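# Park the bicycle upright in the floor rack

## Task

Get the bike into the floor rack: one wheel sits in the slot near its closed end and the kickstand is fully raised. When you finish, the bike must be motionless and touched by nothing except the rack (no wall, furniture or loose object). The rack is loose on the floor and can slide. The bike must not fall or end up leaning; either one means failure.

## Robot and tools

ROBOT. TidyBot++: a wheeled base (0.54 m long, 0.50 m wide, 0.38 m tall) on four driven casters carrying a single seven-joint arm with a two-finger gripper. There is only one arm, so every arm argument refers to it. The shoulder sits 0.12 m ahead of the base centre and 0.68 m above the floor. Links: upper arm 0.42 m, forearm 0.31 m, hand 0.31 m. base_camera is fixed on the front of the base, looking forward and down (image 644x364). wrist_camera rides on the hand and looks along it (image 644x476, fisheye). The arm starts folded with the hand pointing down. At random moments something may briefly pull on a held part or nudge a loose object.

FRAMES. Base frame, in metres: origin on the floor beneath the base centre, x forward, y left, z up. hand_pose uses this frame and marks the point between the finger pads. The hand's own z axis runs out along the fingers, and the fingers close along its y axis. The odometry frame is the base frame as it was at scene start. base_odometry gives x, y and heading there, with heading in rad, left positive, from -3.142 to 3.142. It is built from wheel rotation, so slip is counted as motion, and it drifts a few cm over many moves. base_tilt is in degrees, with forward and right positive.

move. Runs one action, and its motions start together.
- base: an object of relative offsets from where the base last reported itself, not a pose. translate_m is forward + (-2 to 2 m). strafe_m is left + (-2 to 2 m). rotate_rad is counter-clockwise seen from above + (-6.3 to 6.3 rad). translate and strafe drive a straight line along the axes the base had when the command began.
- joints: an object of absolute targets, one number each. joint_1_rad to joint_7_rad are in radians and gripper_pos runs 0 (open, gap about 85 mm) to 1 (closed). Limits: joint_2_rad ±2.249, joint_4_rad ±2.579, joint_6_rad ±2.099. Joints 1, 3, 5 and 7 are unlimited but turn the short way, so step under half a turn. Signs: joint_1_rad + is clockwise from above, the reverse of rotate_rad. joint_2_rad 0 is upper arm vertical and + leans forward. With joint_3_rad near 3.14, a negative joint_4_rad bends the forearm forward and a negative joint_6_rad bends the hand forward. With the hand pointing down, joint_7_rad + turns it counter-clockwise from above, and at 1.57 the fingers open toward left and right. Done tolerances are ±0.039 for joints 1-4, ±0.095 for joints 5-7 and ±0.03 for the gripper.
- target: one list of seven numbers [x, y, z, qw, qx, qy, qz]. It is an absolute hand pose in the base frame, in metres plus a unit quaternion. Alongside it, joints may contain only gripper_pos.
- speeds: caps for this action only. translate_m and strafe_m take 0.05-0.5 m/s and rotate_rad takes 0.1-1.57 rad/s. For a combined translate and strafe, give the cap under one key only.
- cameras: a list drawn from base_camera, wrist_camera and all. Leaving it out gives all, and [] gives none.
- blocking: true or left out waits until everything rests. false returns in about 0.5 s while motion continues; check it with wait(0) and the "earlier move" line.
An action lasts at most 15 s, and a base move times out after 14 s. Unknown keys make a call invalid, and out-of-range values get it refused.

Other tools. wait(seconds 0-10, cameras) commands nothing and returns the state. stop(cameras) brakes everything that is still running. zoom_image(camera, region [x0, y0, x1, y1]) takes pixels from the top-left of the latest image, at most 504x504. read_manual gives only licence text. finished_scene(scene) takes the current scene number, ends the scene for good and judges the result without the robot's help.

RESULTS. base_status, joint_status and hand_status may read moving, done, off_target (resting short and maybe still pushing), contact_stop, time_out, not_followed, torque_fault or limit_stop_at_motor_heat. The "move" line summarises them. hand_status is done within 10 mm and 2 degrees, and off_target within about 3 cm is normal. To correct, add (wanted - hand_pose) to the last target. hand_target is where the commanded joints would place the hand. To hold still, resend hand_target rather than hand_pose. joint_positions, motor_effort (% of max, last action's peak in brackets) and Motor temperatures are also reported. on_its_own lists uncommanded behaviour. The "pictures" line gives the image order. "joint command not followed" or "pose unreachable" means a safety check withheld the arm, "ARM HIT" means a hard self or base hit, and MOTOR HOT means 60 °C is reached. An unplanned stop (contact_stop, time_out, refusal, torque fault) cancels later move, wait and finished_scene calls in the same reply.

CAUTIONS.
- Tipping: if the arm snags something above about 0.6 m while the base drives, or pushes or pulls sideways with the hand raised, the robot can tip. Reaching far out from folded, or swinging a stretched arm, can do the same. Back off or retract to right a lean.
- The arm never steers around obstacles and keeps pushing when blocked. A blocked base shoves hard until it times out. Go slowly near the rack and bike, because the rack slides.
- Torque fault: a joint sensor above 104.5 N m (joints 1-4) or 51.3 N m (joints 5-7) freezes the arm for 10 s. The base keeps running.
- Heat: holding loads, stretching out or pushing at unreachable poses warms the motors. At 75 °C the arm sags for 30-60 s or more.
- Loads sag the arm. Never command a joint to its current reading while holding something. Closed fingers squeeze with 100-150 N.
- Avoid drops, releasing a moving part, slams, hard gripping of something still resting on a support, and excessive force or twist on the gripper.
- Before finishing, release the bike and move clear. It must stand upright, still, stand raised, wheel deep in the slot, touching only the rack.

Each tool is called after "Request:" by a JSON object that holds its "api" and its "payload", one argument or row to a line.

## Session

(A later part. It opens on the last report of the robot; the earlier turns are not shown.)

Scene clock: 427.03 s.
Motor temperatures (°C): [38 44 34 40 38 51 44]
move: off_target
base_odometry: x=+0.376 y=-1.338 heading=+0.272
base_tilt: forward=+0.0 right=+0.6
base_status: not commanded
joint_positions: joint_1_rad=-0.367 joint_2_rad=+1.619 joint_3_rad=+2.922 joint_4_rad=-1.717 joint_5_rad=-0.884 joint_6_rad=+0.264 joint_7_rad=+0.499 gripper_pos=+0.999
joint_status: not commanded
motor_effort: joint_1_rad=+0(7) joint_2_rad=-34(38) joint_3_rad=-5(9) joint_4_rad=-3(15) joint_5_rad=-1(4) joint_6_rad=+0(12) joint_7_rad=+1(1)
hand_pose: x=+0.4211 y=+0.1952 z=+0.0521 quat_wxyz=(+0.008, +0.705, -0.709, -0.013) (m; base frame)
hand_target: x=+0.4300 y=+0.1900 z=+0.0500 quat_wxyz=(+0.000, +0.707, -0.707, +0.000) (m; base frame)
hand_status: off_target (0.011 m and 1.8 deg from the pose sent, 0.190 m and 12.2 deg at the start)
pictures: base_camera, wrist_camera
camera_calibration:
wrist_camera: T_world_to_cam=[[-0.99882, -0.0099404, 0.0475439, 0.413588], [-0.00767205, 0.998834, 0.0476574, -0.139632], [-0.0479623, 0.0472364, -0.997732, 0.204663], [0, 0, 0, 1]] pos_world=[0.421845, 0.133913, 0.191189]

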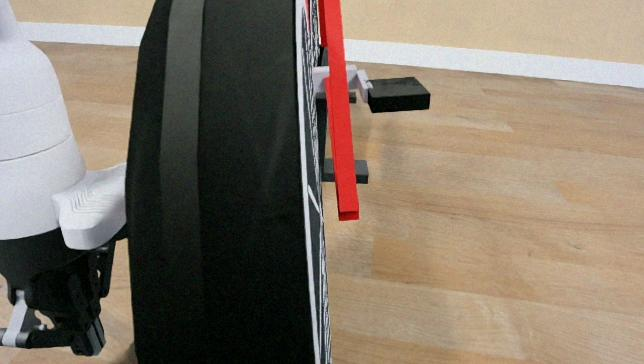

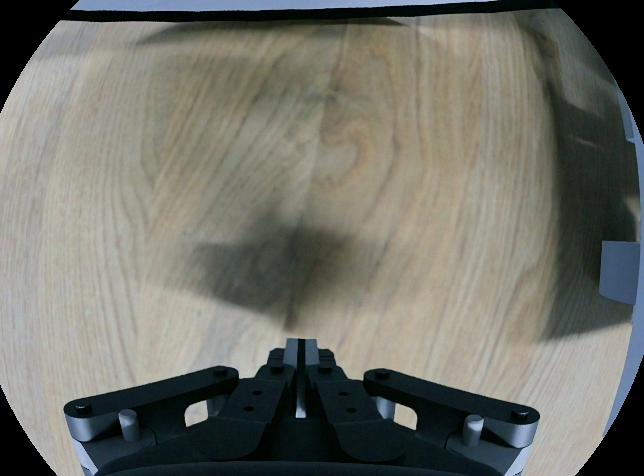

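Request:
{"api": "move", "payload": {
  "target": [0.43, 0.32, 0.1, 0.0, 0.707, -0.707, 0.0]
}}

Request:
{"api": "move", "payload": {
  "target": [0.48, 0.36, 0.4, 0.0, 0.707, -0.707, 0.0]
}}

Scene clock: 429.13 s.
Motor temperatures (°C): [38 44 34 40 38 51 44]
move: off_target
base_odometry: x=+0.376 y=-1.338 heading=+0.272
base_tilt: forward=+0.0 right=+0.6
base_status: not commanded
joint_positions: joint_1_rad=-0.883 joint_2_rad=+1.493 joint_3_rad=+3.266 joint_4_rad=-1.601 joint_5_rad=-0.982 joint_6_rad=-0.117 joint_7_rad=+0.208 gripper_pos=+0.999
joint_status: not commanded
motor_effort: joint_1_rad=+0(2) joint_2_rad=-38(39) joint_3_rad=+1(5) joint_4_rad=+0(4) joint_5_rad=-1(2) joint_6_rad=+0(0) joint_7_rad=+1(1)
hand_pose: x=+0.4275 y=+0.3025 z=+0.0903 quat_wxyz=(+0.008, +0.742, -0.670, +0.014) (m; base frame)
hand_target: x=+0.4300 y=+0.3200 z=+0.1000 quat_wxyz=(+0.000, +0.707, -0.707, +0.000) (m; base frame)
hand_status: off_target (0.020 m and 6.1 deg from the pose sent, 0.134 m and 1.8 deg at the start)
pictures: base_camera, wrist_camera
camera_calibration:
wrist_camera: T_world_to_cam=[[-0.993203, -0.115869, 0.0110832, 0.452166], [-0.115756, 0.993224, 0.010317, -0.197323], [-0.0122035, 0.00896397, -0.999885, 0.234536], [0, 0, 0, 1]] pos_world=[0.429114, 0.246276, 0.231534]

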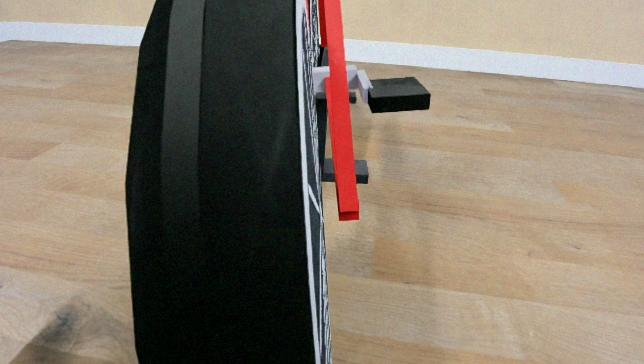

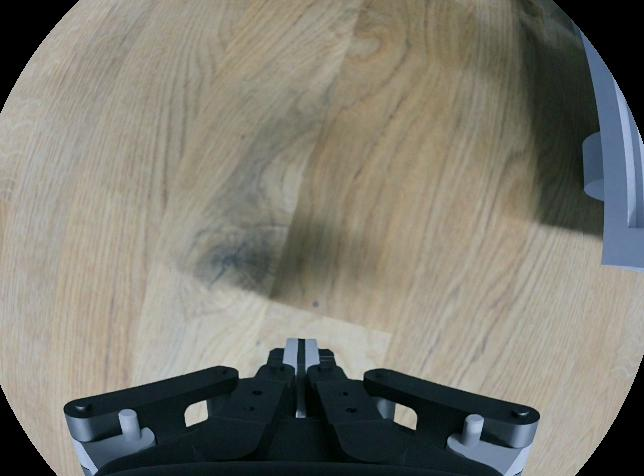

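Scene clock: 431.27 s.
Motor temperatures (°C): [38 44 34 40 38 51 44]
move: off_target
base_odometry: x=+0.376 y=-1.338 heading=+0.272
base_tilt: forward=+0.0 right=+0.6
base_status: not commanded
joint_positions: joint_1_rad=-1.016 joint_2_rad=+0.899 joint_3_rad=+3.545 joint_4_rad=-1.628 joint_5_rad=-0.561 joint_6_rad=-0.682 joint_7_rad=-0.336 gripper_pos=+0.999
joint_status: not commanded
motor_effort: joint_1_rad=+0(1) joint_2_rad=-38(43) joint_3_rad=+5(5) joint_4_rad=+10(10) joint_5_rad=-1(2) joint_6_rad=+0(1) joint_7_rad=+1(1)
hand_pose: x=+0.4909 y=+0.3766 z=+0.3921 quat_wxyz=(-0.026, +0.701, -0.712, -0.015) (m; base frame)
hand_target: x=+0.4800 y=+0.3600 z=+0.4000 quat_wxyz=(+0.000, +0.707, -0.707, +0.000) (m; base frame)
hand_status: off_target (0.021 m and 3.5 deg from the pose sent, 0.319 m and 6.1 deg at the start)
pictures: base_camera, wrist_camera
camera_calibration:
wrist_camera: T_world_to_cam=[[-0.999999, -0.000251527, 0.0016397, 0.483909], [-0.0000898703, 0.995201, 0.0978531, -0.358454], [-0.00165644, 0.0978528, -0.9952, 0.495944], [0, 0, 0, 1]] pos_world=[0.484697, 0.308326, 0.527846]

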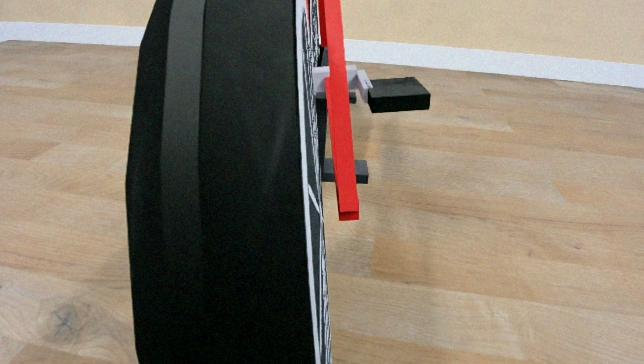

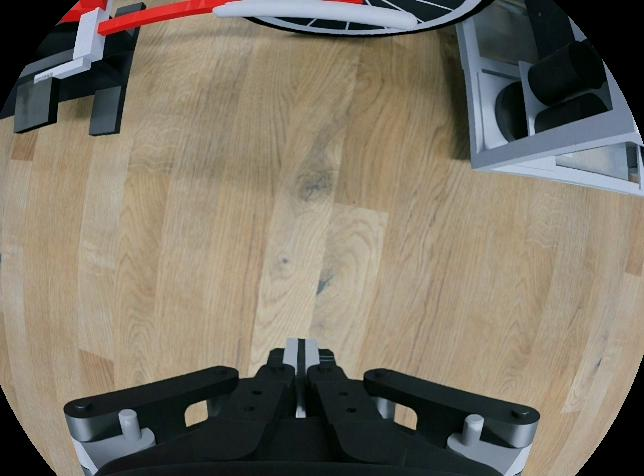

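Request:
{"api": "move", "payload": {
  "target": [0.50, 0.28, 0.6, 0.0, 0.707, -0.707, 0.0]
}}

Request:
{"api": "zoom_image", "payload": {
  "camera": "wrist_camera",
  "region": [150, 0, 550, 250]
}}

Scene clock: 441.37 s.
Motor temperatures (°C): [38 44 34 40 38 51 44]
move: off_target
base_odometry: x=+0.376 y=-1.338 heading=+0.272
base_tilt: forward=+0.0 right=+0.6
base_status: not commanded
joint_positions: joint_1_rad=-0.843 joint_2_rad=+0.495 joint_3_rad=+3.458 joint_4_rad=-1.586 joint_5_rad=-0.225 joint_6_rad=-1.058 joint_7_rad=-0.448 gripper_pos=+0.999
joint_status: not commanded
motor_effort: joint_1_rad=+0(1) joint_2_rad=-32(41) joint_3_rad=+2(5) joint_4_rad=+15(15) joint_5_rad=-2(3) joint_6_rad=+0(1) joint_7_rad=+1(1)
hand_pose: x=+0.5010 y=+0.2998 z=+0.5932 quat_wxyz=(-0.021, +0.710, -0.704, -0.019) (m; base frame)
hand_target: x=+0.5000 y=+0.2800 z=+0.6000 quat_wxyz=(+0.000, +0.707, -0.707, +0.000) (m; base frame)
hand_status: off_target (0.021 m and 3.3 deg from the pose sent, 0.229 m and 3.5 deg at the start)
pictures: base_camera, wrist_camera
camera_calibration:
wrist_camera: T_world_to_cam=[[-0.99961, -0.0246058, 0.0131769, 0.493954], [-0.0231917, 0.994874, 0.0984292, -0.290418], [-0.0155313, 0.0980853, -0.995057, 0.710393], [0, 0, 0, 1]] pos_world=[0.498059, 0.231405, 0.728959]

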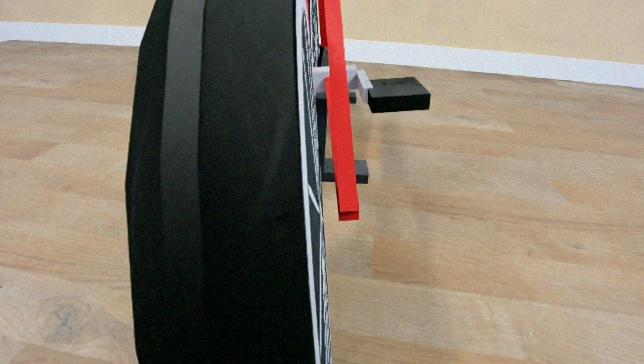

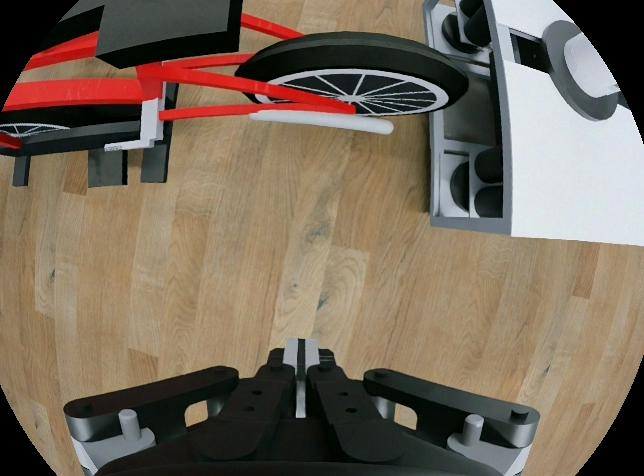

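Scaled by 1.260.

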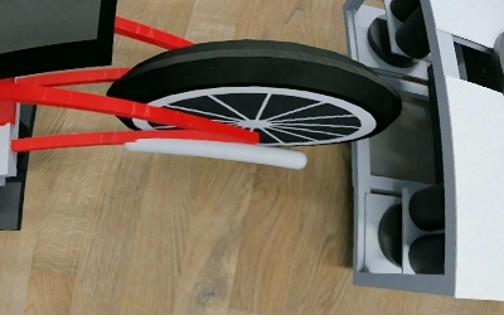

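Request:
{"api": "move", "payload": {
  "base": {"translate_m": -0.12},
  "speeds": {"translate_m": 0.05}
}}

Request:
{"api": "move", "payload": {
  "base": {"translate_m": -0.25},
  "speeds": {"translate_m": 0.2}
}}

Scene clock: 444.40 s.
Motor temperatures (°C): [38 44 34 40 38 51 44]
move: done
base_odometry: x=+0.261 y=-1.371 heading=+0.271
base_tilt: forward=+0.0 right=+0.6
base_status: done
joint_positions: joint_1_rad=-0.842 joint_2_rad=+0.495 joint_3_rad=+3.456 joint_4_rad=-1.586 joint_5_rad=-0.222 joint_6_rad=-1.062 joint_7_rad=-0.449 gripper_pos=+0.999
joint_status: not commanded
motor_effort: joint_1_rad=+0(2) joint_2_rad=-32(36) joint_3_rad=+2(3) joint_4_rad=+15(16) joint_5_rad=-2(3) joint_6_rad=+0(1) joint_7_rad=+1(1)
hand_pose: x=+0.5002 y=+0.2991 z=+0.5934 quat_wxyz=(-0.020, +0.710, -0.703, -0.019) (m; base frame)
hand_target: x=+0.5000 y=+0.2800 z=+0.6000 quat_wxyz=(+0.000, +0.707, -0.707, +0.000) (m; base frame)
hand_status: not commanded
pictures: base_camera, wrist_camera
camera_calibration:
wrist_camera: T_world_to_cam=[[-0.999546, -0.0255142, 0.0160129, 0.49168], [-0.0238619, 0.995091, 0.0960406, -0.288021], [-0.0183847, 0.0956149, -0.995249, 0.712875], [0, 0, 0, 1]] pos_world=[0.49769, 0.230991, 0.729276]

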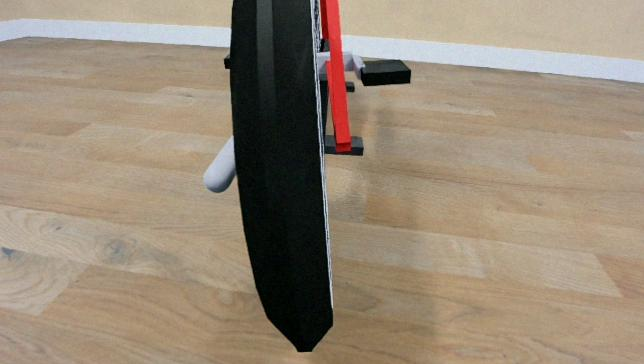

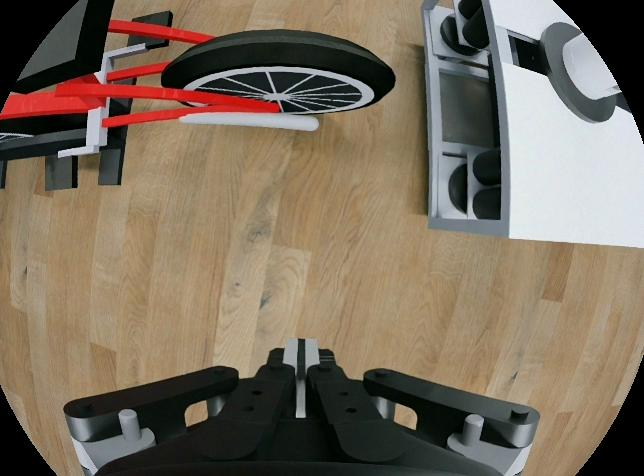

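Scene clock: 446.40 s.
Motor temperatures (°C): [38 44 34 40 38 51 44]
move: done
base_odometry: x=+0.020 y=-1.438 heading=+0.271
base_tilt: forward=+0.0 right=+0.6
base_status: done
joint_positions: joint_1_rad=-0.839 joint_2_rad=+0.494 joint_3_rad=+3.453 joint_4_rad=-1.585 joint_5_rad=-0.221 joint_6_rad=-1.065 joint_7_rad=-0.449 gripper_pos=+0.999
joint_status: not commanded
motor_effort: joint_1_rad=+0(2) joint_2_rad=-32(33) joint_3_rad=+2(3) joint_4_rad=+15(16) joint_5_rad=-2(2) joint_6_rad=+0(1) joint_7_rad=+1(1)
hand_pose: x=+0.5002 y=+0.2984 z=+0.5937 quat_wxyz=(-0.019, +0.710, -0.703, -0.020) (m; base frame)
hand_target: x=+0.5000 y=+0.2800 z=+0.6000 quat_wxyz=(+0.000, +0.707, -0.707, +0.000) (m; base frame)
hand_status: not commanded
pictures: base_camera, wrist_camera
camera_calibration:
wrist_camera: T_world_to_cam=[[-0.999514, -0.025769, 0.0175584, 0.490745], [-0.0239836, 0.995164, 0.0952509, -0.286893], [-0.019928, 0.0947835, -0.995298, 0.714281], [0, 0, 0, 1]] pos_world=[0.497859, 0.23045, 0.729633]

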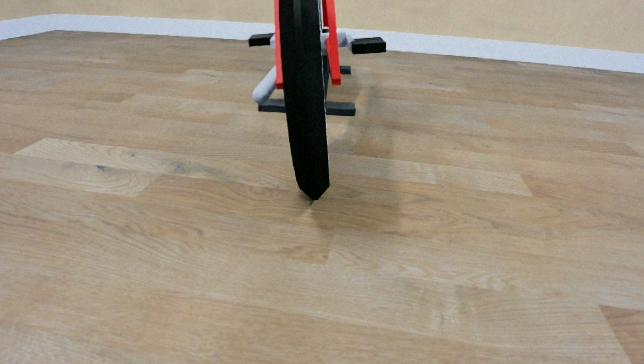

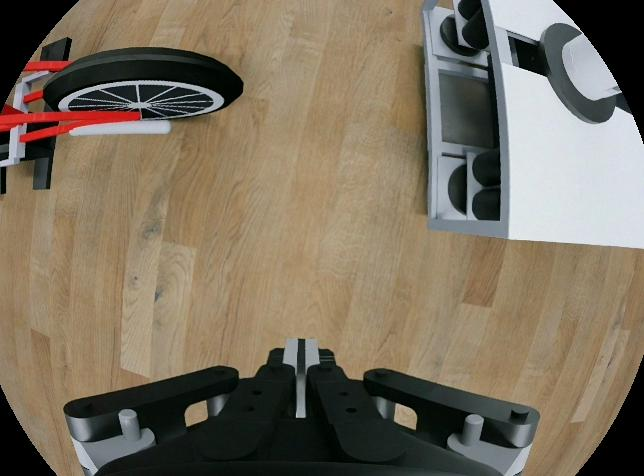

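Request:
{"api": "zoom_image", "payload": {
  "camera": "base_camera",
  "region": [220, 0, 420, 130]
}}

Request:
{"api": "zoom_image", "payload": {
  "camera": "wrist_camera",
  "region": [20, 20, 280, 200]
}}

Scaled by 2.520.

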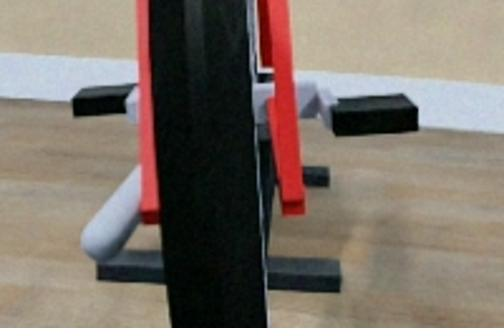

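Scaled by 1.938.

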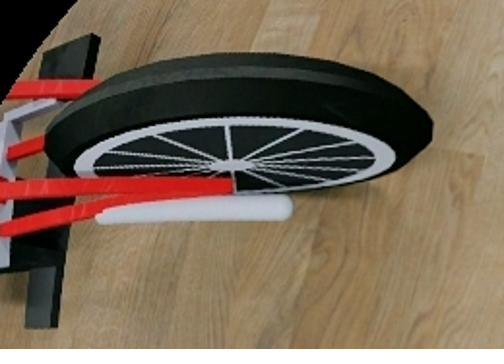

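Request:
{"api": "wait", "payload": {
  "seconds": 1,
  "cameras": ["base_camera"]
}}

Request:
{"api": "finished_scene", "payload": {
  "scene": 1
}}

Scene clock: 448.27 s.
Motor temperatures (°C): [38 44 34 40 38 51 44]
base_odometry: x=+0.020 y=-1.438 heading=+0.271
base_tilt: forward=+0.0 right=+0.6
base_status: done
joint_positions: joint_1_rad=-0.839 joint_2_rad=+0.494 joint_3_rad=+3.453 joint_4_rad=-1.585 joint_5_rad=-0.221 joint_6_rad=-1.065 joint_7_rad=-0.449 gripper_pos=+0.999
joint_status: not commanded
motor_effort: joint_1_rad=+0(2) joint_2_rad=-32(33) joint_3_rad=+1(3) joint_4_rad=+15(16) joint_5_rad=-2(2) joint_6_rad=+0(1) joint_7_rad=+1(1)
hand_pose: x=+0.5002 y=+0.2984 z=+0.5937 quat_wxyz=(-0.019, +0.710, -0.703, -0.020) (m; base frame)
hand_target: x=+0.5000 y=+0.2800 z=+0.6000 quat_wxyz=(+0.000, +0.707, -0.707, +0.000) (m; base frame)
hand_status: not commanded
wait: 1.00 s; at rest from the start
pictures: base_camera

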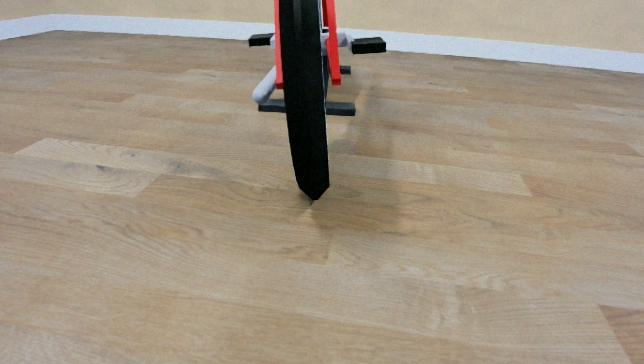

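The scene is finished: the task was done.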